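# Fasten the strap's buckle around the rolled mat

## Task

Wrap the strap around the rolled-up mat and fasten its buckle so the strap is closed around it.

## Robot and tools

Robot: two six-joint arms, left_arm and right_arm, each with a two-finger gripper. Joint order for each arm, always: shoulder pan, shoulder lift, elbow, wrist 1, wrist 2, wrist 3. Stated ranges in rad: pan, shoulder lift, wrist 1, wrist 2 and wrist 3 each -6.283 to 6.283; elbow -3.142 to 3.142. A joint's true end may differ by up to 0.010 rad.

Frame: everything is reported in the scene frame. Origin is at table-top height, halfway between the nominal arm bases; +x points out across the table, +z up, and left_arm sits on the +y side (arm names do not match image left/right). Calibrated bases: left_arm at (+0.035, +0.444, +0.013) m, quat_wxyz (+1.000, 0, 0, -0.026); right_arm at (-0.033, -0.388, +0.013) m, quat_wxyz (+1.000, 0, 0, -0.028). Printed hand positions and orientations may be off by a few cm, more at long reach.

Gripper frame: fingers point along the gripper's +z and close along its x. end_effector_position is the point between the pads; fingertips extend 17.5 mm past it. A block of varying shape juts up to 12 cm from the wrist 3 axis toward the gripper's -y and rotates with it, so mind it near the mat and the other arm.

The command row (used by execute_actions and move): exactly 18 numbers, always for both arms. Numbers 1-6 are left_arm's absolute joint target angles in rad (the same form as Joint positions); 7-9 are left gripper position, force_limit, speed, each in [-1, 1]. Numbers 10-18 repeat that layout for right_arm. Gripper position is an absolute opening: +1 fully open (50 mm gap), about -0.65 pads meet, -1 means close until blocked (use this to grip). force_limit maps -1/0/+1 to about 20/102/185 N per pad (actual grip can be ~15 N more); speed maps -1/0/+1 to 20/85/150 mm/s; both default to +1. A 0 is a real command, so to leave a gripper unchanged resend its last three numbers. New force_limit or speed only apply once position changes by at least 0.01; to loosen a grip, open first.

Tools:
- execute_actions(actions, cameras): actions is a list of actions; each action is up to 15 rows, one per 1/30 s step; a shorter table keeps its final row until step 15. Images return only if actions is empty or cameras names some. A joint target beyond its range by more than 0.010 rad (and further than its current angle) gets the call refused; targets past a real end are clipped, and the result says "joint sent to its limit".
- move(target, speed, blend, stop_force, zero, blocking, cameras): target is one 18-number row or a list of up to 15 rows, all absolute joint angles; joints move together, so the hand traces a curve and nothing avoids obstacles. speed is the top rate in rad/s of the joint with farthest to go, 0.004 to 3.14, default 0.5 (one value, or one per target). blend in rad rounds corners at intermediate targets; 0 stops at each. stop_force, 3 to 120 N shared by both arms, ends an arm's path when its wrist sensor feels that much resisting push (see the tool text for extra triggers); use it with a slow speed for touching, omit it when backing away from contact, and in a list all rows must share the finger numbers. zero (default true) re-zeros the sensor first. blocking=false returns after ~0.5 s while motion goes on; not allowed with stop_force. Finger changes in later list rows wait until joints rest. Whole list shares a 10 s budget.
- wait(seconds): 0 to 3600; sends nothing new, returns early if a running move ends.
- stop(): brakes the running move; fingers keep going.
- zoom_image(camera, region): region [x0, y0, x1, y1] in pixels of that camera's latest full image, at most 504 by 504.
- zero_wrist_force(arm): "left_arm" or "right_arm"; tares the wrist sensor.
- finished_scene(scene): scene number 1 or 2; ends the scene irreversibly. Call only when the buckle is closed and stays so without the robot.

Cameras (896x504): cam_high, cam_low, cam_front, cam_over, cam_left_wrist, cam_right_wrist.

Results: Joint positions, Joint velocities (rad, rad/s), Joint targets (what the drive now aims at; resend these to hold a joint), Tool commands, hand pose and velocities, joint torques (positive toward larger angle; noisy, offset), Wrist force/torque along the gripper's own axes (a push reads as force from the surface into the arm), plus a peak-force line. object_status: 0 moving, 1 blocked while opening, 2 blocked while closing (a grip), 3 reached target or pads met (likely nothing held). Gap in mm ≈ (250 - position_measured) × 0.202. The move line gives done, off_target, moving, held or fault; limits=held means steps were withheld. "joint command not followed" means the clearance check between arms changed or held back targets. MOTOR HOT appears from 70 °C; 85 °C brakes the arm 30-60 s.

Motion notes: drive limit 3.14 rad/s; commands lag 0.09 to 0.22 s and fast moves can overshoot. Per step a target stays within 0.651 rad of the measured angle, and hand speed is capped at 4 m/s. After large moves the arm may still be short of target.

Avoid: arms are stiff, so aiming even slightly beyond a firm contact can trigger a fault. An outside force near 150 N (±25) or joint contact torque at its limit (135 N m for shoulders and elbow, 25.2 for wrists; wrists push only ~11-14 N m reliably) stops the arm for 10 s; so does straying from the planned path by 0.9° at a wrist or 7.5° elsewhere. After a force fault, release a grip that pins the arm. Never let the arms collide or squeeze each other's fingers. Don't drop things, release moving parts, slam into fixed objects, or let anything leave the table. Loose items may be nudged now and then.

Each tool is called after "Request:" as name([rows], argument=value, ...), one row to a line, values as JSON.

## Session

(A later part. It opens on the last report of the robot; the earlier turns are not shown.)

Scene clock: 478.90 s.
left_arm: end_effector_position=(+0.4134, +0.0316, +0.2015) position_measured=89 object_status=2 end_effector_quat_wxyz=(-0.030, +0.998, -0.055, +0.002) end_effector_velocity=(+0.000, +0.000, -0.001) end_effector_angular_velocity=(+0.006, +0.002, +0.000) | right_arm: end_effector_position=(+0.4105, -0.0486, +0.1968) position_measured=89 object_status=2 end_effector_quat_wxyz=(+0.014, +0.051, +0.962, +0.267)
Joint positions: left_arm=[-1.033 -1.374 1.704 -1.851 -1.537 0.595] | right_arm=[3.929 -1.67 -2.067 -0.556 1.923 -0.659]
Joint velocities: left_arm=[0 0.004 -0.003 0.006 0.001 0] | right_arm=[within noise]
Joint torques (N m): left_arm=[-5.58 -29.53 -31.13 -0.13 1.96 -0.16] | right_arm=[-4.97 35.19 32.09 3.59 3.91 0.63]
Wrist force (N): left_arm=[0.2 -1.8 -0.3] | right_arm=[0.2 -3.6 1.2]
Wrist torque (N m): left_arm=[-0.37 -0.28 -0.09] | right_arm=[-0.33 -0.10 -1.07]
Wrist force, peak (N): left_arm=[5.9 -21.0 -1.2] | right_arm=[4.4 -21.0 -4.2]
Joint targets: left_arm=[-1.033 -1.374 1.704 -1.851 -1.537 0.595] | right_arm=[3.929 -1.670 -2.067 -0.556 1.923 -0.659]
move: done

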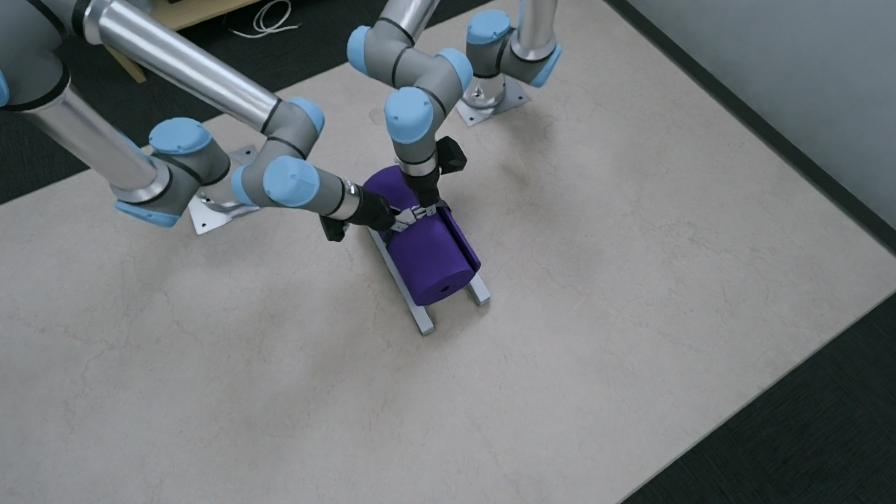

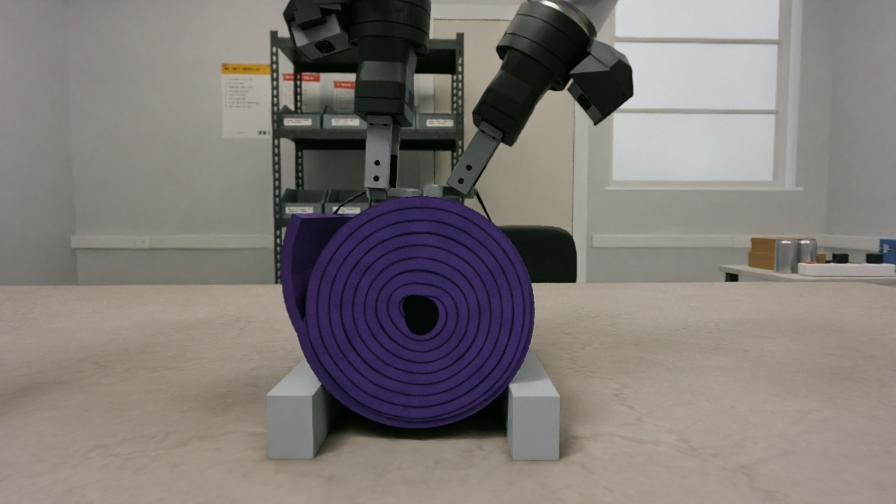

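Request:
move(target=[-1.0425,-1.3558,1.6794,-1.8458,-1.5377,0.5854,-1,0.2,-0.95,3.9291,-1.6697,-2.0669,-0.5562,1.9234,-0.6588,-1,0.2,-0.95], speed=0.06, stop_force=30, cameras=["cam_high","cam_front"])

Request:
zoom_image(camera="cam_front", region=[360, 160, 460, 210])

Request:
zoom_image(camera="cam_high", region=[390, 198, 440, 234])

Scene clock: 485.00 s.
left_arm: end_effector_position=(+0.4134, +0.0247, +0.2018) position_measured=89 object_status=2 end_effector_quat_wxyz=(-0.030, +0.998, -0.055, +0.002) | right_arm: end_effector_position=(+0.4105, -0.0486, +0.1968) position_measured=89 object_status=2 end_effector_quat_wxyz=(+0.014, +0.051, +0.962, +0.267)
Joint positions: left_arm=[-1.039 -1.363 1.689 -1.847 -1.537 0.589] | right_arm=[3.929 -1.67 -2.067 -0.556 1.923 -0.659]
Joint torques (N m): left_arm=[1.55 -33.29 -33.2 -6.5 -3.49 2.6] | right_arm=[15.6 32.55 32.11 9.65 3.83 0.68]
Wrist force (N): left_arm=[1.2 -23.2 -2.7] | right_arm=[1.4 -23.3 -5.9]
Wrist torque (N m): left_arm=[-0.36 -0.32 -0.11] | right_arm=[-0.06 -0.06 -1.19]
Wrist force, peak (N): left_arm=[-0.9 -33.7 -0.3] | right_arm=[-2.0 -31.2 -10.4]
Joint targets: left_arm=[-1.039 -1.363 1.689 -1.847 -1.537 0.589] | right_arm=[3.929 -1.670 -2.067 -0.556 1.923 -0.659]
move: contact (left_arm)

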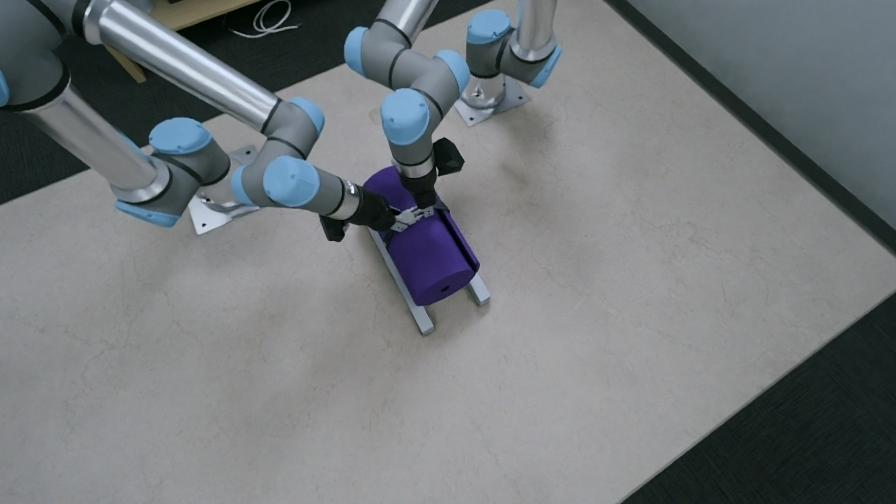

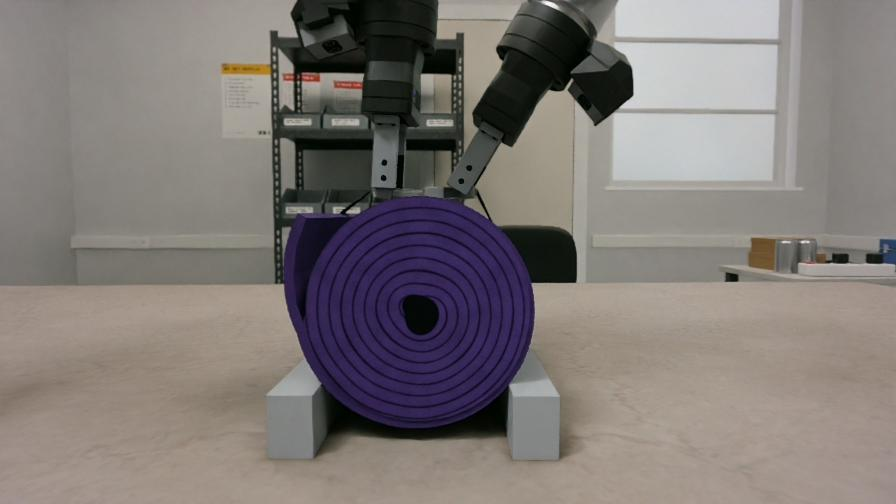

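Scaled by 5.040.

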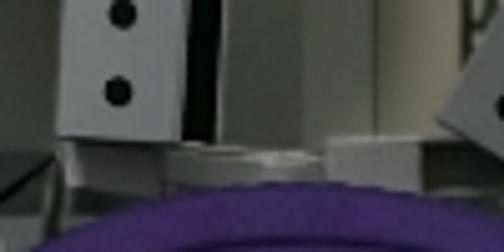

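Scaled by 10.080.

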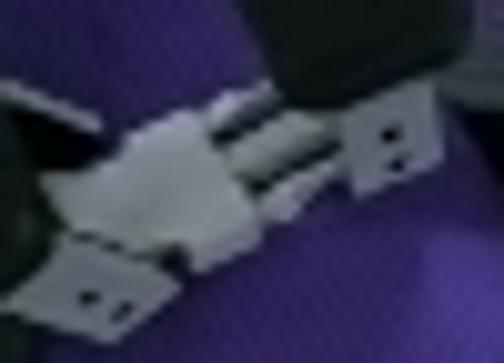

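Request:
move(target=[-1.0406,-1.3645,1.6909,-1.8474,-1.5369,0.5881,-1,0.2,-0.95,3.9291,-1.6697,-2.0669,-0.5562,1.9234,-0.6588,-1,0.2,-0.95], speed=0.02)

Request:
move(target=[-1.0422,-1.366,1.6928,-1.8478,-1.5368,0.5872,-1,0.2,-0.95,3.9291,-1.6697,-2.0669,-0.5562,1.9234,-0.6588,-1,0.2,-0.95], speed=0.02)

Request:
move(target=[-1.0374,-1.3615,1.6871,-1.8466,-1.5371,0.5899,-1,0.2,-0.95,3.9291,-1.6697,-2.0669,-0.5562,1.9234,-0.6588,-1,0.2,-0.95], speed=0.02)

Request:
move(target=[-1.0358,-1.36,1.6852,-1.8462,-1.5372,0.5908,-1,0.2,-0.95,3.9291,-1.6697,-2.0669,-0.5562,1.9234,-0.6588,-1,0.2,-0.95], speed=0.02)

Request:
move(target=[-1.039,-1.361,1.694,-1.8542,-1.537,0.589,-1,0.2,-0.95,3.9291,-1.6697,-2.0669,-0.5562,1.9234,-0.6588,-1,0.2,-0.95], speed=0.02)

Request:
move(target=[-1.039,-1.365,1.6836,-1.8395,-1.537,0.589,-1,0.2,-0.95,3.9291,-1.6697,-2.0669,-0.5562,1.9234,-0.6588,-1,0.2,-0.95], speed=0.02)

Scene clock: 495.30 s.
left_arm: end_effector_position=(+0.4123, +0.0250, +0.2018) position_measured=89 object_status=2 end_effector_quat_wxyz=(-0.030, +0.998, -0.055, +0.002) | right_arm: end_effector_position=(+0.4105, -0.0486, +0.1968) position_measured=89 object_status=2 end_effector_quat_wxyz=(+0.014, +0.051, +0.962, +0.267)
Joint positions: left_arm=[-1.041 -1.365 1.691 -1.847 -1.537 0.588] | right_arm=[3.929 -1.67 -2.067 -0.556 1.923 -0.659]
Joint torques (N m): left_arm=[-16.33 -34 -29.55 -8.28 -1.77 -2.48] | right_arm=[9.02 30.38 32.02 7.63 3.82 0.76]
Wrist force (N): left_arm=[4.1 -19.5 -2.7] | right_arm=[3.8 -20.7 -3.9]
Wrist torque (N m): left_arm=[-0.37 -0.26 -0.14] | right_arm=[-0.15 0.08 -1.23]
Wrist force, peak (N): left_arm=[1.2 -23.3 -2.8] | right_arm=[0.7 -24.0 -4.8]
Joint targets: left_arm=[-1.041 -1.364 1.691 -1.847 -1.537 0.588] | right_arm=[3.929 -1.670 -2.067 -0.556 1.923 -0.659]
move: done

Scene clock: 495.80 s.
left_arm: end_effector_position=(+0.4113, +0.0249, +0.2018) position_measured=89 object_status=2 end_effector_quat_wxyz=(-0.030, +0.998, -0.056, +0.002) | right_arm: end_effector_position=(+0.4105, -0.0486, +0.1968) position_measured=89 object_status=2 end_effector_quat_wxyz=(+0.014, +0.051, +0.962, +0.267)
Joint positions: left_arm=[-1.042 -1.366 1.693 -1.848 -1.537 0.587] | right_arm=[3.929 -1.67 -2.067 -0.556 1.923 -0.659]
Joint torques (N m): left_arm=[-4.79 -34.83 -31.08 -7.01 -2.64 -0.33] | right_arm=[3.32 30.23 32.32 8.01 3.83 0.81]
Wrist force (N): left_arm=[6.0 -20.6 -2.9] | right_arm=[5.8 -21.2 -4.6]
Wrist torque (N m): left_arm=[-0.36 -0.19 -0.21] | right_arm=[-0.12 0.20 -1.29]
Wrist force, peak (N): left_arm=[6.0 -20.6 -3.0] | right_arm=[5.3 -21.8 -3.9]
Joint targets: left_arm=[-1.042 -1.366 1.693 -1.848 -1.537 0.587] | right_arm=[3.929 -1.670 -2.067 -0.556 1.923 -0.659]
move: done

Scene clock: 496.30 s.
left_arm: end_effector_position=(+0.4143, +0.0249, +0.2019) position_measured=89 object_status=2 end_effector_quat_wxyz=(-0.030, +0.998, -0.055, +0.002) | right_arm: end_effector_position=(+0.4105, -0.0486, +0.1968) position_measured=89 object_status=2 end_effector_quat_wxyz=(+0.014, +0.051, +0.962, +0.267)
Joint positions: left_arm=[-1.037 -1.361 1.687 -1.847 -1.537 0.59] | right_arm=[3.929 -1.67 -2.067 -0.556 1.923 -0.659]
Joint torques (N m): left_arm=[-0.86 -35.59 -27.23 -5.39 -2.23 1.61] | right_arm=[3.73 29.48 32.01 8.26 3.74 0.74]
Wrist force (N): left_arm=[-7.2 -19.9 -1.5] | right_arm=[-8.0 -21.5 -3.6]
Wrist torque (N m): left_arm=[-0.37 -0.46 0.13] | right_arm=[-0.14 -0.39 -0.96]
Wrist force, peak (N): left_arm=[-6.3 -21.0 -2.8] | right_arm=[-6.0 -22.3 -4.4]
Joint targets: left_arm=[-1.037 -1.361 1.687 -1.847 -1.537 0.590] | right_arm=[3.929 -1.670 -2.067 -0.556 1.923 -0.659]
move: done

Scene clock: 496.80 s.
left_arm: end_effector_position=(+0.4153, +0.0250, +0.2019) position_measured=89 object_status=2 end_effector_quat_wxyz=(-0.030, +0.998, -0.054, +0.002) | right_arm: end_effector_position=(+0.4105, -0.0486, +0.1968) position_measured=89 object_status=2 end_effector_quat_wxyz=(+0.014, +0.051, +0.962, +0.267)
Joint positions: left_arm=[-1.036 -1.36 1.685 -1.846 -1.537 0.591] | right_arm=[3.929 -1.67 -2.067 -0.556 1.923 -0.659]
Joint torques (N m): left_arm=[-6.06 -37.01 -23.54 -5.61 -2.57 0.78] | right_arm=[4.77 29.62 32.02 8.36 3.86 0.79]
Wrist force (N): left_arm=[-7.5 -19.1 -2.3] | right_arm=[-7.6 -20.8 -3.7]
Wrist torque (N m): left_arm=[-0.34 -0.43 0.13] | right_arm=[-0.19 -0.35 -0.95]
Wrist force, peak (N): left_arm=[-8.1 -20.0 -2.6] | right_arm=[-7.7 -21.4 -4.1]
Joint targets: left_arm=[-1.036 -1.360 1.685 -1.846 -1.537 0.591] | right_arm=[3.929 -1.670 -2.067 -0.556 1.923 -0.659]
move: done

Scene clock: 497.47 s.
left_arm: end_effector_position=(+0.4133, +0.0250, +0.1991) position_measured=89 object_status=2 end_effector_quat_wxyz=(-0.030, +0.998, -0.055, +0.002) | right_arm: end_effector_position=(+0.4105, -0.0486, +0.1968) position_measured=89 object_status=2 end_effector_quat_wxyz=(+0.014, +0.051, +0.962, +0.267)
Joint positions: left_arm=[-1.039 -1.361 1.694 -1.854 -1.537 0.589] | right_arm=[3.929 -1.67 -2.067 -0.556 1.923 -0.659]
Joint torques (N m): left_arm=[-16.12 -38.26 -26.93 -7.04 -2.12 -2.14] | right_arm=[5.77 28.77 32.35 8.41 3.81 0.79]
Wrist force (N): left_arm=[5.1 -23.5 -7.7] | right_arm=[4.2 -23.3 -4.1]
Wrist torque (N m): left_arm=[-0.52 -0.30 -0.18] | right_arm=[0.01 0.10 -1.23]
Wrist force, peak (N): left_arm=[5.3 -23.6 -7.2] | right_arm=[3.8 -23.8 -3.3]
Joint targets: left_arm=[-1.039 -1.361 1.694 -1.854 -1.537 0.589] | right_arm=[3.929 -1.670 -2.067 -0.556 1.923 -0.659]
move: done

Scene clock: 498.43 s.
left_arm: end_effector_position=(+0.4133, +0.0249, +0.2048) position_measured=89 object_status=2 end_effector_quat_wxyz=(-0.030, +0.998, -0.055, +0.002) | right_arm: end_effector_position=(+0.4105, -0.0486, +0.1968) position_measured=89 object_status=2 end_effector_quat_wxyz=(+0.014, +0.051, +0.962, +0.267)
Joint positions: left_arm=[-1.039 -1.365 1.683 -1.839 -1.537 0.589] | right_arm=[3.929 -1.67 -2.067 -0.556 1.923 -0.659]
Joint torques (N m): left_arm=[-8.52 -43.1 -29.02 -4.99 -3.91 0.84] | right_arm=[6.76 28.78 32 7.9 3.82 0.87]
Wrist force (N): left_arm=[2.0 -16.3 3.0] | right_arm=[0.9 -16.2 -6.3]
Wrist torque (N m): left_arm=[-0.22 -0.31 -0.06] | right_arm=[-0.45 0.01 -1.13]
Wrist force, peak (N): left_arm=[4.8 -24.2 -6.1] | right_arm=[2.8 -24.3 -3.6]
Joint targets: left_arm=[-1.039 -1.365 1.684 -1.839 -1.537 0.589] | right_arm=[3.929 -1.670 -2.067 -0.556 1.923 -0.659]
move: done

Request:
move(target=[-1.0332,-1.374,1.7038,-1.851,-1.5372,0.5947,-1,0.2,-0.95,3.9291,-1.6697,-2.0669,-0.5562,1.9234,-0.6588,-1,0.2,-0.95], speed=0.1, cameras=["cam_front","cam_high","cam_over","cam_low"])

Request:
zoom_image(camera="cam_front", region=[385, 178, 445, 204])

Request:
zoom_image(camera="cam_low", region=[270, 160, 330, 190])

Request:
zoom_image(camera="cam_high", region=[396, 204, 430, 230])

Scene clock: 508.10 s.
left_arm: end_effector_position=(+0.4134, +0.0316, +0.2015) position_measured=89 object_status=2 end_effector_quat_wxyz=(-0.030, +0.998, -0.055, +0.002) end_effector_velocity=(+0.000, +0.000, +0.000) end_effector_angular_velocity=(+0.004, -0.001, +0.000) | right_arm: end_effector_position=(+0.4105, -0.0486, +0.1968) position_measured=89 object_status=2 end_effector_quat_wxyz=(+0.014, +0.051, +0.962, +0.267)
Joint positions: left_arm=[-1.033 -1.374 1.704 -1.851 -1.537 0.595] | right_arm=[3.929 -1.67 -2.067 -0.556 1.923 -0.659]
Joint velocities: left_arm=[-0.001 0.001 -0.003 0.005 0.003 0] | right_arm=[within noise]
Joint torques (N m): left_arm=[-7.15 -28.41 -31.43 -0.21 -1.9 -1.48] | right_arm=[3.12 26.61 31.93 5.57 3.77 0.82]
Wrist force (N): left_arm=[-0.1 -1.7 -0.2] | right_arm=[-1.7 -5.6 1.9]
Wrist torque (N m): left_arm=[-0.35 -0.24 -0.09] | right_arm=[-0.56 0.12 -1.07]
Wrist force, peak (N): left_arm=[2.0 -16.2 3.4] | right_arm=[0.7 -16.4 -6.1]
Joint targets: left_arm=[-1.033 -1.374 1.704 -1.851 -1.537 0.595] | right_arm=[3.929 -1.670 -2.067 -0.556 1.923 -0.659]
move: done
Images, in order (width x height): cam_high 896x504, cam_low 896x504, cam_front 896x504, cam_over 896x504.

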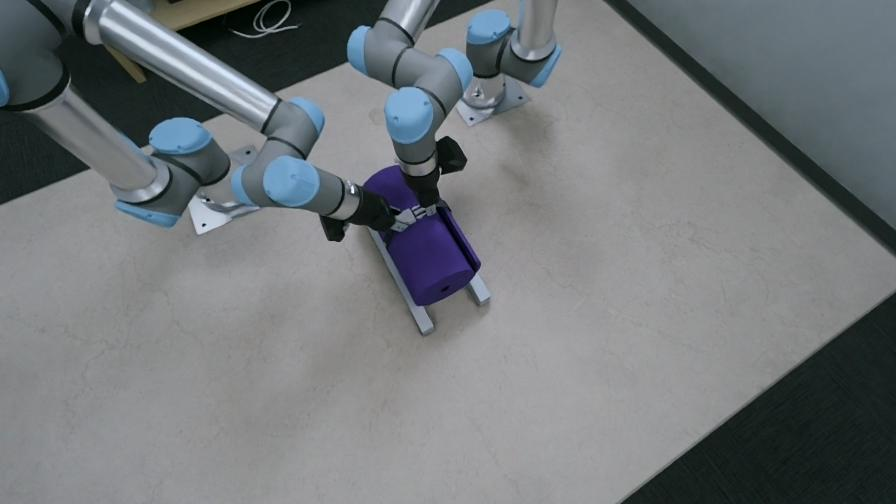

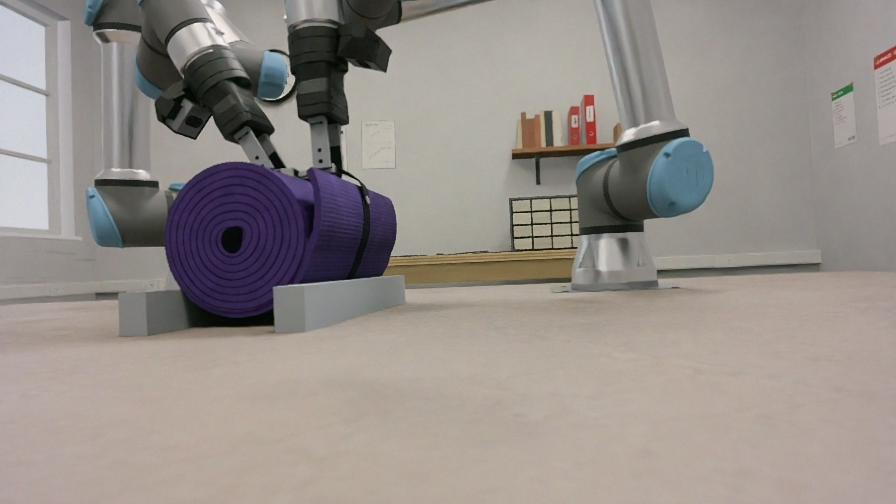

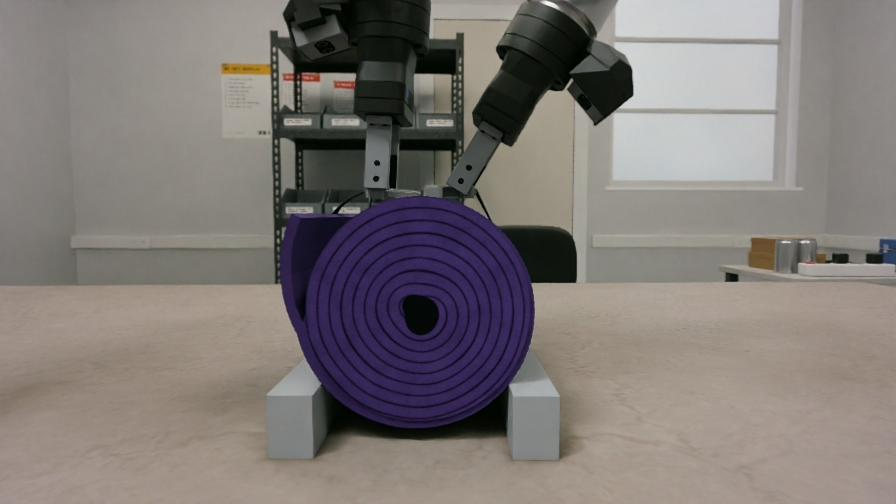

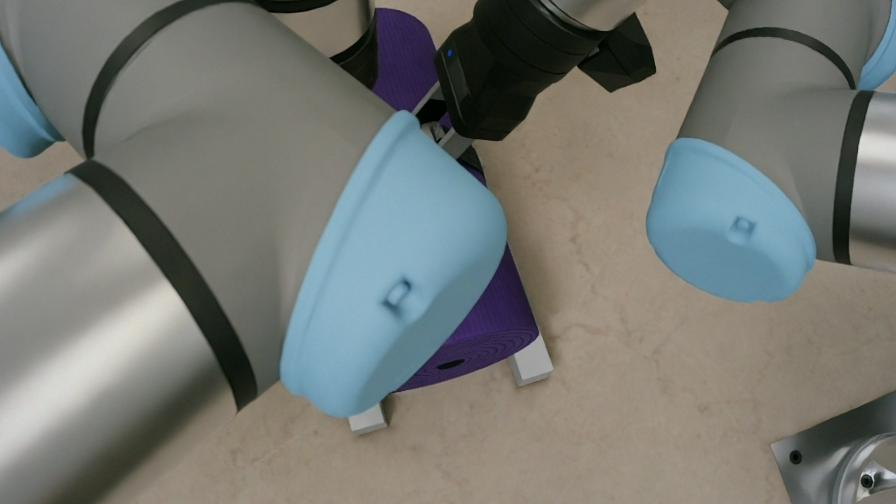

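Scaled by 8.400.

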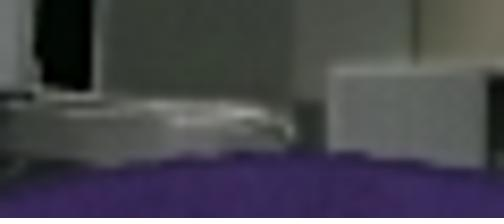

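Scaled by 8.400.

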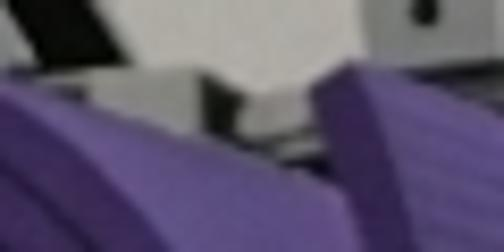

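Scaled by 14.824.

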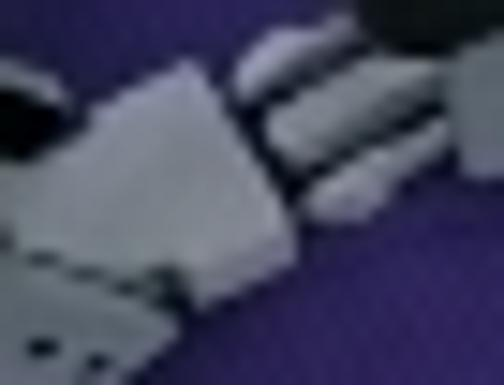

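Request:
move([
  [-1.0319,-1.3736,1.7002,-1.8477,-1.5373,0.5954,-1,0.2,-0.95,3.9291,-1.6697,-2.0669,-0.5562,1.9234,-0.6588,-1,0.2,-0.95],
  [-1.0402,-1.3563,1.6807,-1.8454,-1.5378,0.5871,-1,0.2,-0.95,3.9291,-1.6697,-2.0669,-0.5562,1.9234,-0.6588,-1,0.2,-0.95],
], speed=0.04, stop_force=35, cameras=["cam_front","cam_high","cam_low"])

Request:
zoom_image(camera="cam_front", region=[385, 178, 445, 204])

Request:
zoom_image(camera="cam_low", region=[270, 160, 330, 190])

Request:
zoom_image(camera="cam_high", region=[396, 204, 430, 230])

Scene clock: 528.27 s.
left_arm: end_effector_position=(+0.4141, +0.0234, +0.2019) position_measured=89 object_status=2 end_effector_quat_wxyz=(-0.030, +0.998, -0.054, +0.002) | right_arm: end_effector_position=(+0.4106, -0.0486, +0.1968) position_measured=89 object_status=2 end_effector_quat_wxyz=(+0.014, +0.051, +0.962, +0.267)
Joint positions: left_arm=[-1.039 -1.359 1.684 -1.845 -1.538 0.588] | right_arm=[3.929 -1.67 -2.067 -0.556 1.923 -0.659]
Joint torques (N m): left_arm=[-0.46 -42.05 -27.82 -12.21 -5.83 2.06] | right_arm=[19.99 23.37 31.96 10.83 7.08 0.87]
Wrist force (N): left_arm=[-1.9 -32.7 -3.1] | right_arm=[-2.8 -31.4 -12.6]
Wrist torque (N m): left_arm=[-0.23 -0.30 0.31] | right_arm=[-0.06 0.24 -1.41]
Wrist force, peak (N): left_arm=[-2.3 -45.3 -6.0] | right_arm=[-2.8 -37.1 -18.8]
Joint targets: left_arm=[-1.039 -1.359 1.684 -1.845 -1.538 0.588] | right_arm=[3.929 -1.670 -2.067 -0.556 1.923 -0.659]
move: contact (left_arm); path passed 1 of 2 targets
Images, in order (width x height): cam_high 896x504, cam_low 896x504, cam_front 896x504.

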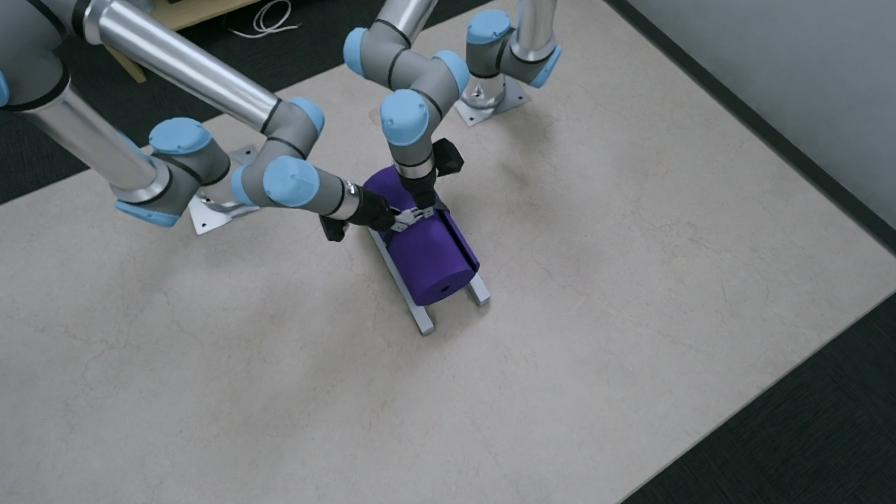

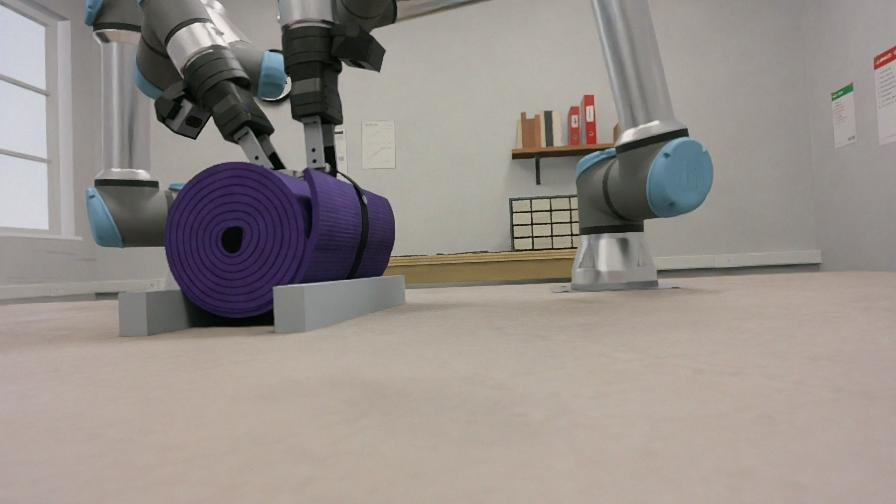

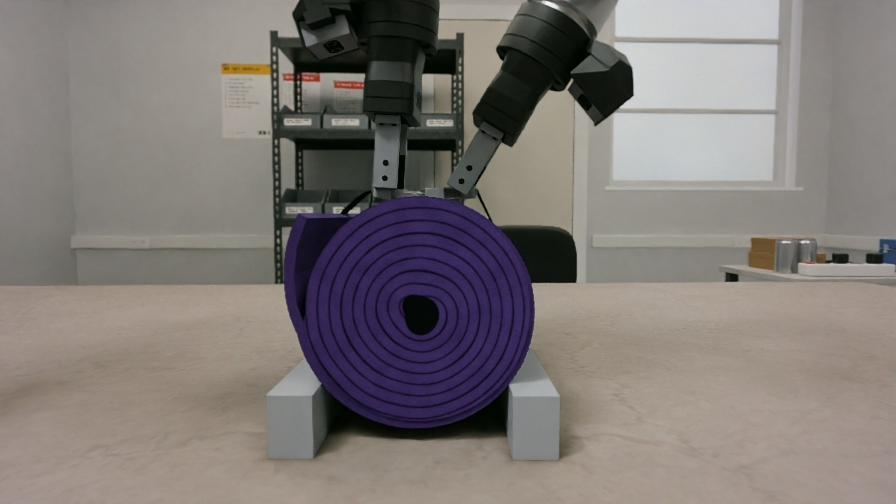

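Scaled by 8.400.

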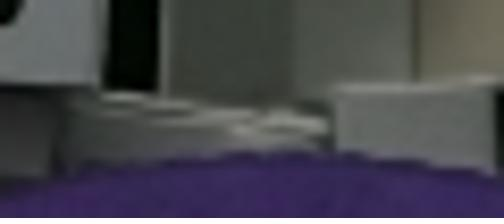

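Scaled by 8.400.

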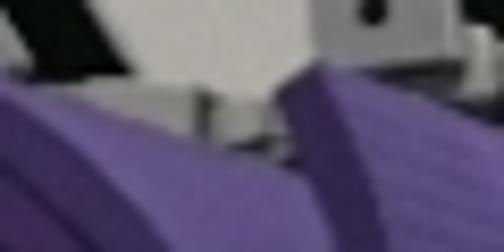

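Scaled by 14.824.

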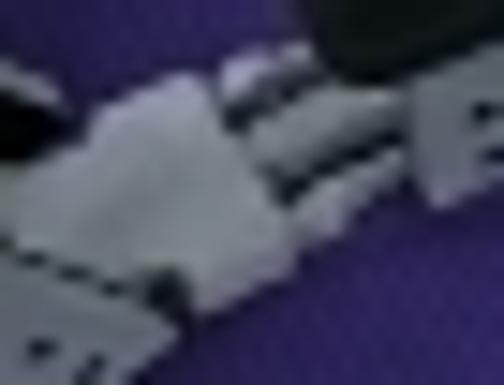

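Request:
move(target=[-1.0162,-1.3926,1.7316,-1.904,-1.5667,0.6126,-1,0.2,-0.95,3.9291,-1.6697,-2.0669,-0.5562,1.9234,-0.6588,-1,0.2,-0.95], speed=0.1, cameras=["cam_front"])

Request:
zoom_image(camera="cam_front", region=[385, 178, 445, 204])

Request:
move(target=[-1.0266,-1.371,1.7084,-1.902,-1.5673,0.6022,-1,0.2,-0.95,3.9291,-1.6697,-2.0669,-0.5562,1.9234,-0.6588,-1,0.2,-0.95], speed=0.04, stop_force=30, cameras=["cam_front","cam_high"])

Request:
zoom_image(camera="cam_front", region=[385, 178, 445, 204])

Request:
zoom_image(camera="cam_high", region=[396, 204, 430, 230])

Scene clock: 552.20 s.
left_arm: end_effector_position=(+0.4148, +0.0322, +0.2034) position_measured=89 object_status=2 end_effector_quat_wxyz=(-0.003, +0.998, -0.055, +0.000) end_effector_velocity=(+0.001, +0.000, +0.001) end_effector_angular_velocity=(+0.004, -0.003, +0.002) | right_arm: end_effector_position=(+0.4105, -0.0486, +0.1968) position_measured=89 object_status=2 end_effector_quat_wxyz=(+0.014, +0.051, +0.962, +0.267)
Joint positions: left_arm=[-1.016 -1.393 1.732 -1.904 -1.567 0.613] | right_arm=[3.929 -1.67 -2.067 -0.556 1.923 -0.659]
Joint velocities: left_arm=[0 0.001 -0.004 0.005 0.005 -0.002] | right_arm=[within noise]
Joint torques (N m): left_arm=[-9.5 -27.59 -31.7 -0.16 2.33 -2.29] | right_arm=[-6.06 20.6 31.76 3.62 -1.19 0.9]
Wrist force (N): left_arm=[-0.3 -2.3 -0.1] | right_arm=[-1.1 -6.4 0.8]
Wrist torque (N m): left_arm=[-0.44 -0.22 -0.10] | right_arm=[-0.75 0.08 -1.06]
Wrist force, peak (N): left_arm=[-2.2 -32.9 -3.7] | right_arm=[-3.5 -32.2 -11.8]
Joint targets: left_arm=[-1.016 -1.393 1.732 -1.904 -1.567 0.613] | right_arm=[3.929 -1.670 -2.067 -0.556 1.923 -0.659]
move: done

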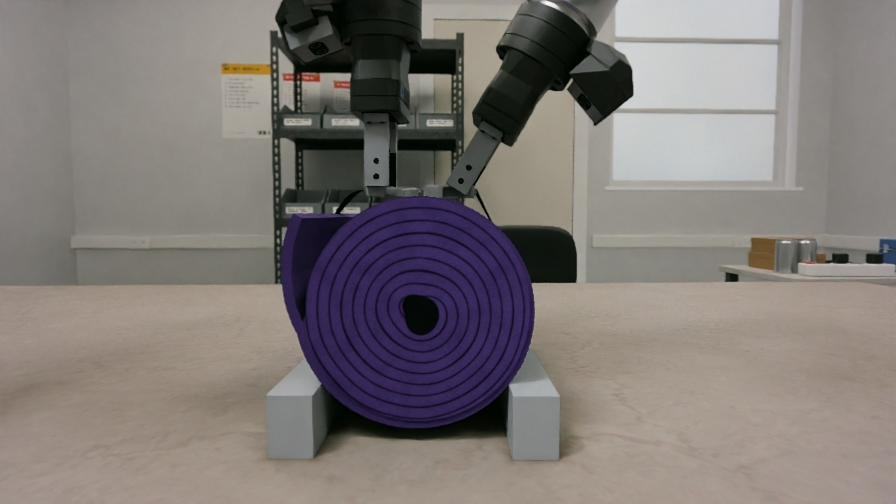

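Scaled by 8.400.

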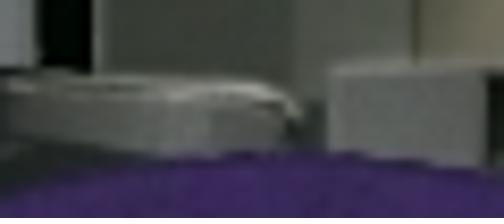

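Scene clock: 553.60 s.
left_arm: end_effector_position=(+0.4148, +0.0242, +0.2025) position_measured=89 object_status=2 end_effector_quat_wxyz=(-0.004, +0.998, -0.055, +0.000) | right_arm: end_effector_position=(+0.4105, -0.0486, +0.1968) position_measured=89 object_status=2 end_effector_quat_wxyz=(+0.014, +0.051, +0.962, +0.267)
Joint positions: left_arm=[-1.023 -1.378 1.716 -1.902 -1.567 0.606] | right_arm=[3.929 -1.67 -2.067 -0.556 1.923 -0.659]
Joint torques (N m): left_arm=[1.09 -39.01 -29.74 -11.58 -1.96 2.53] | right_arm=[19.06 19.93 32.14 10.21 8.23 0.82]
Wrist force (N): left_arm=[-2.3 -29.5 -1.0] | right_arm=[-3.7 -30.3 -9.3]
Wrist torque (N m): left_arm=[-0.30 -0.26 -0.02] | right_arm=[-0.34 -0.01 -1.07]
Wrist force, peak (N): left_arm=[-2.9 -39.4 -3.7] | right_arm=[-2.6 -35.2 -16.1]
Joint targets: left_arm=[-1.023 -1.378 1.716 -1.902 -1.567 0.606] | right_arm=[3.929 -1.670 -2.067 -0.556 1.923 -0.659]
move: contact (left_arm)
Images, in order (width x height): cam_high 896x504, cam_front 896x504.

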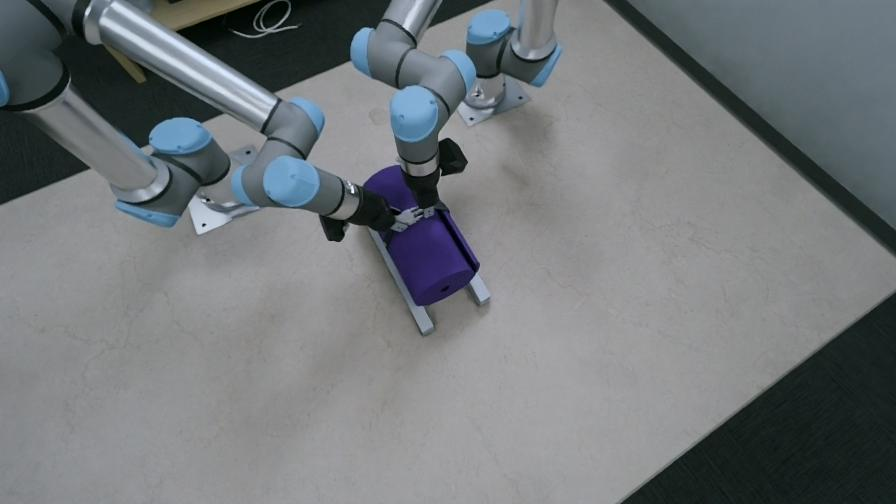

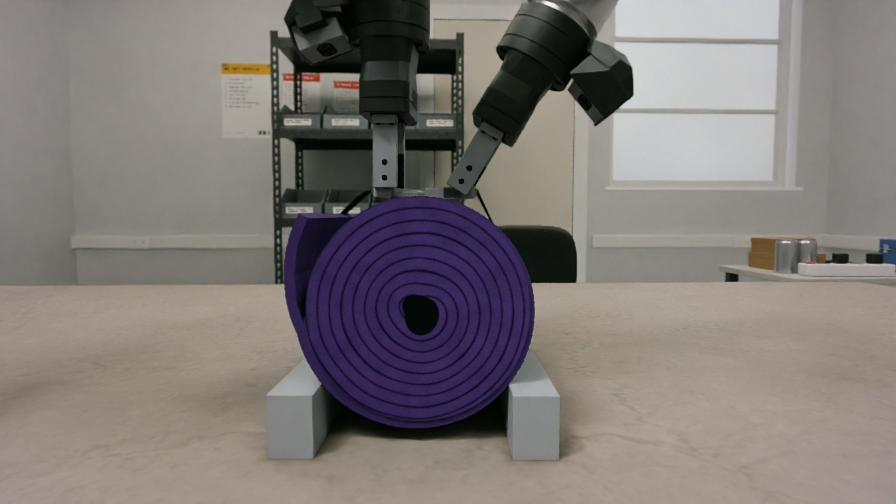

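Scaled by 8.400.

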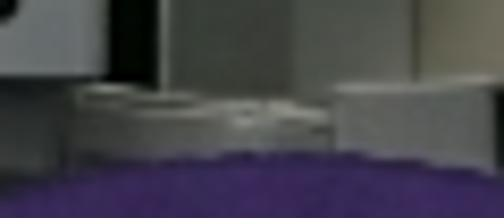

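Scaled by 14.824.

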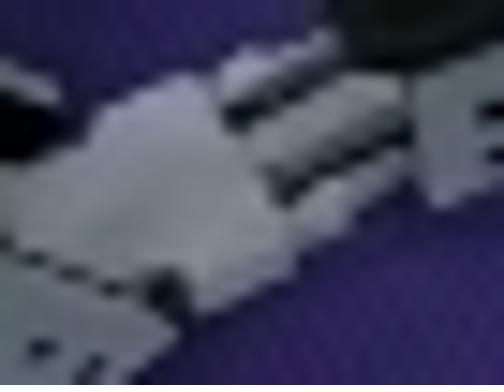

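Request:
move(target=[-1.0199,-1.3961,1.736,-1.9049,-1.5665,0.6105,-1,0.2,-0.95,3.9291,-1.6697,-2.0669,-0.5562,1.9234,-0.6588,-1,0.2,-0.95], speed=0.1)

Request:
move(target=[-1.0303,-1.3745,1.7128,-1.9029,-1.5671,0.6001,-1,0.2,-0.95,3.9291,-1.6697,-2.0669,-0.5562,1.9234,-0.6588,-1,0.2,-0.95], speed=0.04, stop_force=30)

Request:
move(target=[-1.0135,-1.39,1.7284,-1.9033,-1.5669,0.6141,-1,0.2,-0.95,3.9291,-1.6697,-2.0669,-0.5562,1.9234,-0.6588,-1,0.2,-0.95], speed=0.1)

Request:
move(target=[-1.0239,-1.3684,1.7052,-1.9013,-1.5675,0.6037,-1,0.2,-0.95,3.9291,-1.6697,-2.0669,-0.5562,1.9234,-0.6588,-1,0.2,-0.95], speed=0.04, stop_force=30)

Scene clock: 571.10 s.
left_arm: end_effector_position=(+0.4126, +0.0322, +0.2033) position_measured=89 object_status=2 end_effector_quat_wxyz=(-0.004, +0.998, -0.056, +0.000) | right_arm: end_effector_position=(+0.4105, -0.0486, +0.1969) position_measured=89 object_status=2 end_effector_quat_wxyz=(+0.014, +0.051, +0.962, +0.267)
Joint positions: left_arm=[-1.02 -1.396 1.736 -1.905 -1.567 0.611] | right_arm=[3.929 -1.67 -2.067 -0.556 1.923 -0.659]
Joint torques (N m): left_arm=[1.01 -27.84 -31.89 -3.03 2.22 -1.15] | right_arm=[-5.17 18.72 31.84 3.67 -1.15 0.79]
Wrist force (N): left_arm=[0.1 -2.4 0.1] | right_arm=[-2.7 -7.9 1.4]
Wrist torque (N m): left_arm=[-0.45 -0.27 -0.10] | right_arm=[-0.94 0.29 -1.06]
Wrist force, peak (N): left_arm=[-3.1 -29.7 -2.5] | right_arm=[-3.6 -30.4 -9.4]
Joint targets: left_arm=[-1.020 -1.396 1.736 -1.905 -1.566 0.611] | right_arm=[3.929 -1.670 -2.067 -0.556 1.923 -0.659]
move: done

Scene clock: 572.57 s.
left_arm: end_effector_position=(+0.4126, +0.0251, +0.2025) position_measured=89 object_status=2 end_effector_quat_wxyz=(-0.004, +0.998, -0.056, +0.000) | right_arm: end_effector_position=(+0.4105, -0.0486, +0.1968) position_measured=89 object_status=2 end_effector_quat_wxyz=(+0.014, +0.051, +0.962, +0.267)
Joint positions: left_arm=[-1.026 -1.383 1.722 -1.903 -1.567 0.604] | right_arm=[3.929 -1.67 -2.067 -0.556 1.923 -0.659]
Joint torques (N m): left_arm=[1.35 -36.71 -30.33 -11.03 -1.28 2.31] | right_arm=[17.47 18.11 31.57 9.83 7.61 0.84]
Wrist force (N): left_arm=[-1.6 -27.3 -2.1] | right_arm=[-3.1 -29.2 -9.2]
Wrist torque (N m): left_arm=[-0.36 -0.26 0.25] | right_arm=[-0.63 0.42 -1.40]
Wrist force, peak (N): left_arm=[-1.8 -35.5 -2.1] | right_arm=[-4.1 -35.6 -12.8]
Joint targets: left_arm=[-1.026 -1.383 1.722 -1.903 -1.567 0.604] | right_arm=[3.929 -1.670 -2.067 -0.556 1.923 -0.659]
move: contact (left_arm)

Scene clock: 573.07 s.
left_arm: end_effector_position=(+0.4164, +0.0322, +0.2034) position_measured=89 object_status=2 end_effector_quat_wxyz=(-0.004, +0.999, -0.054, +0.000) | right_arm: end_effector_position=(+0.4105, -0.0486, +0.1968) position_measured=89 object_status=2 end_effector_quat_wxyz=(+0.014, +0.051, +0.962, +0.267)
Joint positions: left_arm=[-1.013 -1.39 1.728 -1.903 -1.567 0.614] | right_arm=[3.929 -1.67 -2.067 -0.556 1.923 -0.659]
Joint torques (N m): left_arm=[-9.02 -28.49 -30.41 -0.24 -1.2 -2.66] | right_arm=[-5.07 18.78 30.56 3.63 -1.12 0.81]
Wrist force (N): left_arm=[-0.1 -2.5 -0.2] | right_arm=[-1.9 -7.8 1.0]
Wrist torque (N m): left_arm=[-0.47 -0.27 -0.07] | right_arm=[-0.99 0.22 -1.06]
Wrist force, peak (N): left_arm=[-1.4 -27.2 -1.5] | right_arm=[-3.4 -29.1 -8.9]
Joint targets: left_arm=[-1.014 -1.390 1.728 -1.903 -1.567 0.614] | right_arm=[3.929 -1.670 -2.067 -0.556 1.923 -0.659]
move: done

Scene clock: 574.50 s.
left_arm: end_effector_position=(+0.4164, +0.0239, +0.2024) position_measured=89 object_status=2 end_effector_quat_wxyz=(-0.004, +0.999, -0.054, +0.000) | right_arm: end_effector_position=(+0.4105, -0.0486, +0.1968) position_measured=89 object_status=2 end_effector_quat_wxyz=(+0.014, +0.051, +0.962, +0.267)
Joint positions: left_arm=[-1.021 -1.375 1.712 -1.901 -1.567 0.607] | right_arm=[3.929 -1.67 -2.067 -0.556 1.923 -0.659]
Joint torques (N m): left_arm=[0.11 -39.37 -31.88 -11.8 -5.01 2.15] | right_arm=[19.13 19.02 27.81 10.4 8.13 0.88]
Wrist force (N): left_arm=[-1.7 -31.6 -2.5] | right_arm=[-3.7 -32.5 -11.6]
Wrist torque (N m): left_arm=[-0.33 -0.29 0.28] | right_arm=[-0.54 0.39 -1.33]
Wrist force, peak (N): left_arm=[-0.7 -43.6 -5.6] | right_arm=[-3.3 -39.1 -17.5]
Joint targets: left_arm=[-1.021 -1.375 1.712 -1.901 -1.567 0.607] | right_arm=[3.929 -1.670 -2.067 -0.556 1.923 -0.659]
move: contact (left_arm)

Request:
move(target=[-1.0103,-1.387,1.7246,-1.9025,-1.5671,0.6159,-1,0.2,-0.95,3.9291,-1.6697,-2.0669,-0.5562,1.9234,-0.6588,-1,0.2,-0.95], speed=0.1)

Request:
move(target=[-1.0207,-1.3654,1.7014,-1.9005,-1.5677,0.6055,-1,0.2,-0.95,3.9291,-1.6697,-2.0669,-0.5562,1.9234,-0.6588,-1,0.2,-0.95], speed=0.04, stop_force=30)

Request:
move(target=[-1.0063,-1.3832,1.7199,-1.9015,-1.5673,0.6181,-1,0.2,-0.95,3.9291,-1.6697,-2.0669,-0.5562,1.9234,-0.6588,-1,0.2,-0.95], speed=0.1)

Request:
move(target=[-1.0167,-1.3616,1.6967,-1.8995,-1.5679,0.6077,-1,0.2,-0.95,3.9291,-1.6697,-2.0669,-0.5562,1.9234,-0.6588,-1,0.2,-0.95], speed=0.04, stop_force=30, cameras=["cam_front","cam_high"])

Request:
zoom_image(camera="cam_high", region=[396, 204, 430, 230])

Request:
zoom_image(camera="cam_front", region=[385, 178, 445, 204])

Scene clock: 585.53 s.
left_arm: end_effector_position=(+0.4184, +0.0322, +0.2035) position_measured=89 object_status=2 end_effector_quat_wxyz=(-0.003, +0.999, -0.054, +0.000) | right_arm: end_effector_position=(+0.4105, -0.0486, +0.1968) position_measured=89 object_status=2 end_effector_quat_wxyz=(+0.014, +0.051, +0.962, +0.267)
Joint positions: left_arm=[-1.01 -1.387 1.725 -1.903 -1.567 0.616] | right_arm=[3.929 -1.67 -2.067 -0.556 1.923 -0.659]
Joint torques (N m): left_arm=[-9.3 -28.61 -30.57 -0.81 2.17 -2.62] | right_arm=[-5.31 19.21 27.22 3.69 -1.24 1]
Wrist force (N): left_arm=[-0.2 -2.2 0.1] | right_arm=[-2.5 -7.7 2.4]
Wrist torque (N m): left_arm=[-0.42 -0.24 -0.07] | right_arm=[-0.87 0.22 -1.06]
Wrist force, peak (N): left_arm=[-1.6 -31.7 -2.9] | right_arm=[-4.1 -33.1 -11.2]
Joint targets: left_arm=[-1.010 -1.387 1.725 -1.903 -1.567 0.616] | right_arm=[3.929 -1.670 -2.067 -0.556 1.923 -0.659]
move: done

Scene clock: 586.97 s.
left_arm: end_effector_position=(+0.4183, +0.0239, +0.2025) position_measured=89 object_status=2 end_effector_quat_wxyz=(-0.004, +0.999, -0.054, +0.000) | right_arm: end_effector_position=(+0.4105, -0.0486, +0.1968) position_measured=89 object_status=2 end_effector_quat_wxyz=(+0.014, +0.051, +0.962, +0.267)
Joint positions: left_arm=[-1.018 -1.372 1.708 -1.901 -1.567 0.609] | right_arm=[3.929 -1.67 -2.067 -0.556 1.923 -0.659]
Joint torques (N m): left_arm=[-0.13 -39.95 -33.01 -12.33 -3.54 2.21] | right_arm=[19.67 19.34 26.7 10.42 8.54 0.84]
Wrist force (N): left_arm=[-2.5 -32.0 -1.8] | right_arm=[-5.2 -32.5 -11.1]
Wrist torque (N m): left_arm=[-0.25 -0.21 0.29] | right_arm=[-0.37 0.34 -1.21]
Wrist force, peak (N): left_arm=[-3.9 -43.2 -6.2] | right_arm=[-5.0 -38.4 -16.8]
Joint targets: left_arm=[-1.018 -1.372 1.708 -1.901 -1.567 0.609] | right_arm=[3.929 -1.670 -2.067 -0.556 1.923 -0.659]
move: contact (left_arm)

Scene clock: 587.47 s.
left_arm: end_effector_position=(+0.4208, +0.0322, +0.2035) position_measured=89 object_status=2 end_effector_quat_wxyz=(-0.003, +0.999, -0.053, +0.000) | right_arm: end_effector_position=(+0.4105, -0.0486, +0.1968) position_measured=89 object_status=2 end_effector_quat_wxyz=(+0.014, +0.051, +0.962, +0.267)
Joint positions: left_arm=[-1.006 -1.383 1.72 -1.902 -1.567 0.618] | right_arm=[3.929 -1.67 -2.067 -0.556 1.923 -0.659]
Joint torques (N m): left_arm=[-8.67 -29.22 -30.56 -0.66 2.26 -2.7] | right_arm=[-5.65 19.09 26.92 3.65 -1.33 0.85]
Wrist force (N): left_arm=[-0.8 -2.3 -0.1] | right_arm=[-2.2 -4.9 1.0]
Wrist torque (N m): left_arm=[-0.43 -0.17 -0.08] | right_arm=[-0.52 0.26 -1.06]
Wrist force, peak (N): left_arm=[-3.2 -31.9 -2.9] | right_arm=[-4.4 -32.0 -12.2]
Joint targets: left_arm=[-1.006 -1.383 1.720 -1.901 -1.567 0.618] | right_arm=[3.929 -1.670 -2.067 -0.556 1.923 -0.659]
move: done

Scene clock: 588.80 s.
left_arm: end_effector_position=(+0.4208, +0.0256, +0.2027) position_measured=89 object_status=2 end_effector_quat_wxyz=(-0.004, +0.999, -0.053, +0.000) | right_arm: end_effector_position=(+0.4105, -0.0486, +0.1968) position_measured=89 object_status=2 end_effector_quat_wxyz=(+0.014, +0.051, +0.962, +0.267)
Joint positions: left_arm=[-1.012 -1.371 1.707 -1.9 -1.567 0.612] | right_arm=[3.929 -1.67 -2.067 -0.556 1.923 -0.659]
Joint torques (N m): left_arm=[-1.87 -41.32 -32.74 -11.71 -5.39 2.78] | right_arm=[19.07 19.76 28.03 10.58 7.97 0.93]
Wrist force (N): left_arm=[-0.2 -31.8 -0.6] | right_arm=[-2.1 -30.1 -11.4]
Wrist torque (N m): left_arm=[-0.31 -0.18 -0.38] | right_arm=[-0.20 0.07 -0.76]
Wrist force, peak (N): left_arm=[-0.7 -41.3 -2.8] | right_arm=[-1.5 -35.5 -16.5]
Joint targets: left_arm=[-1.012 -1.371 1.707 -1.900 -1.567 0.612] | right_arm=[3.929 -1.670 -2.067 -0.556 1.923 -0.659]
move: contact (left_arm)
Images, in order (width x height): cam_high 896x504, cam_front 896x504.

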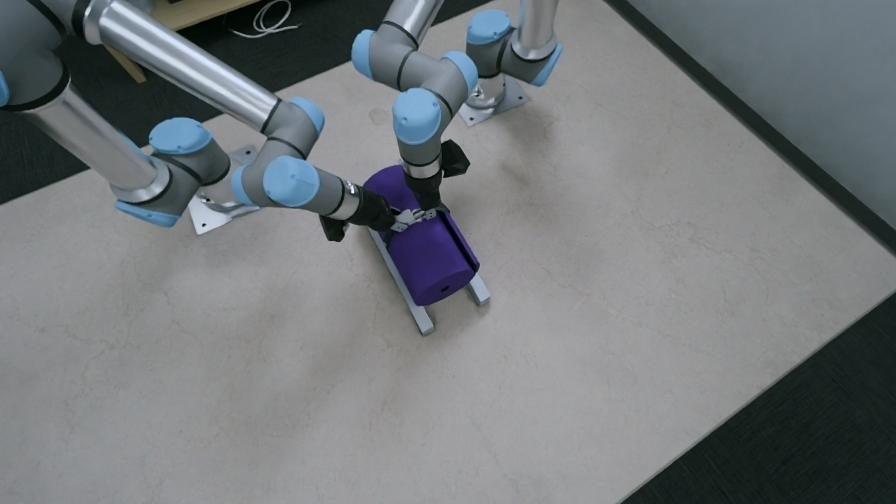

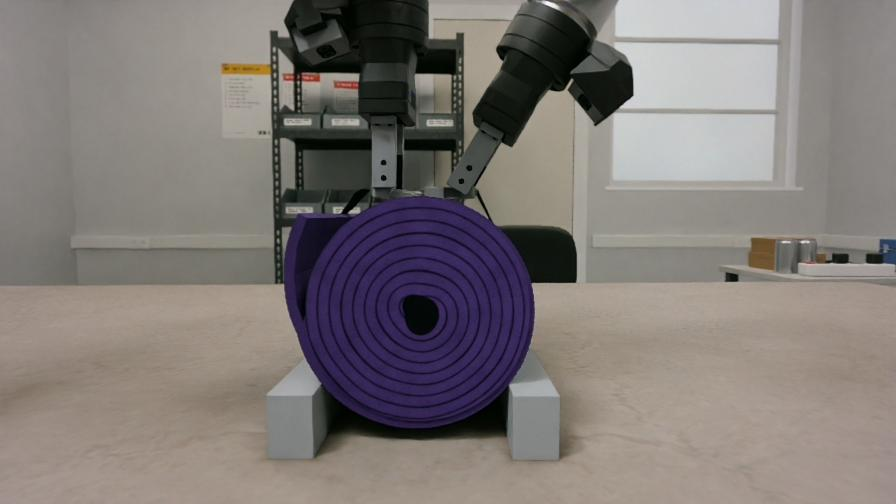

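Scaled by 14.824.

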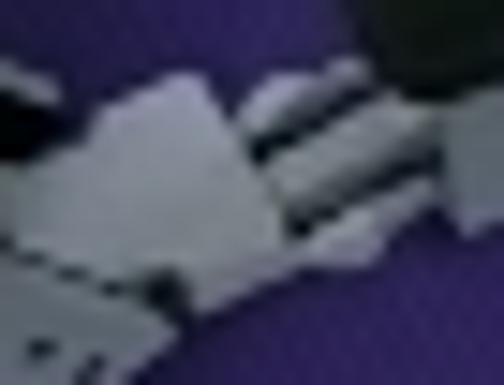

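Scaled by 8.400.

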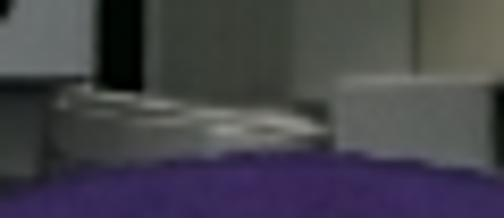

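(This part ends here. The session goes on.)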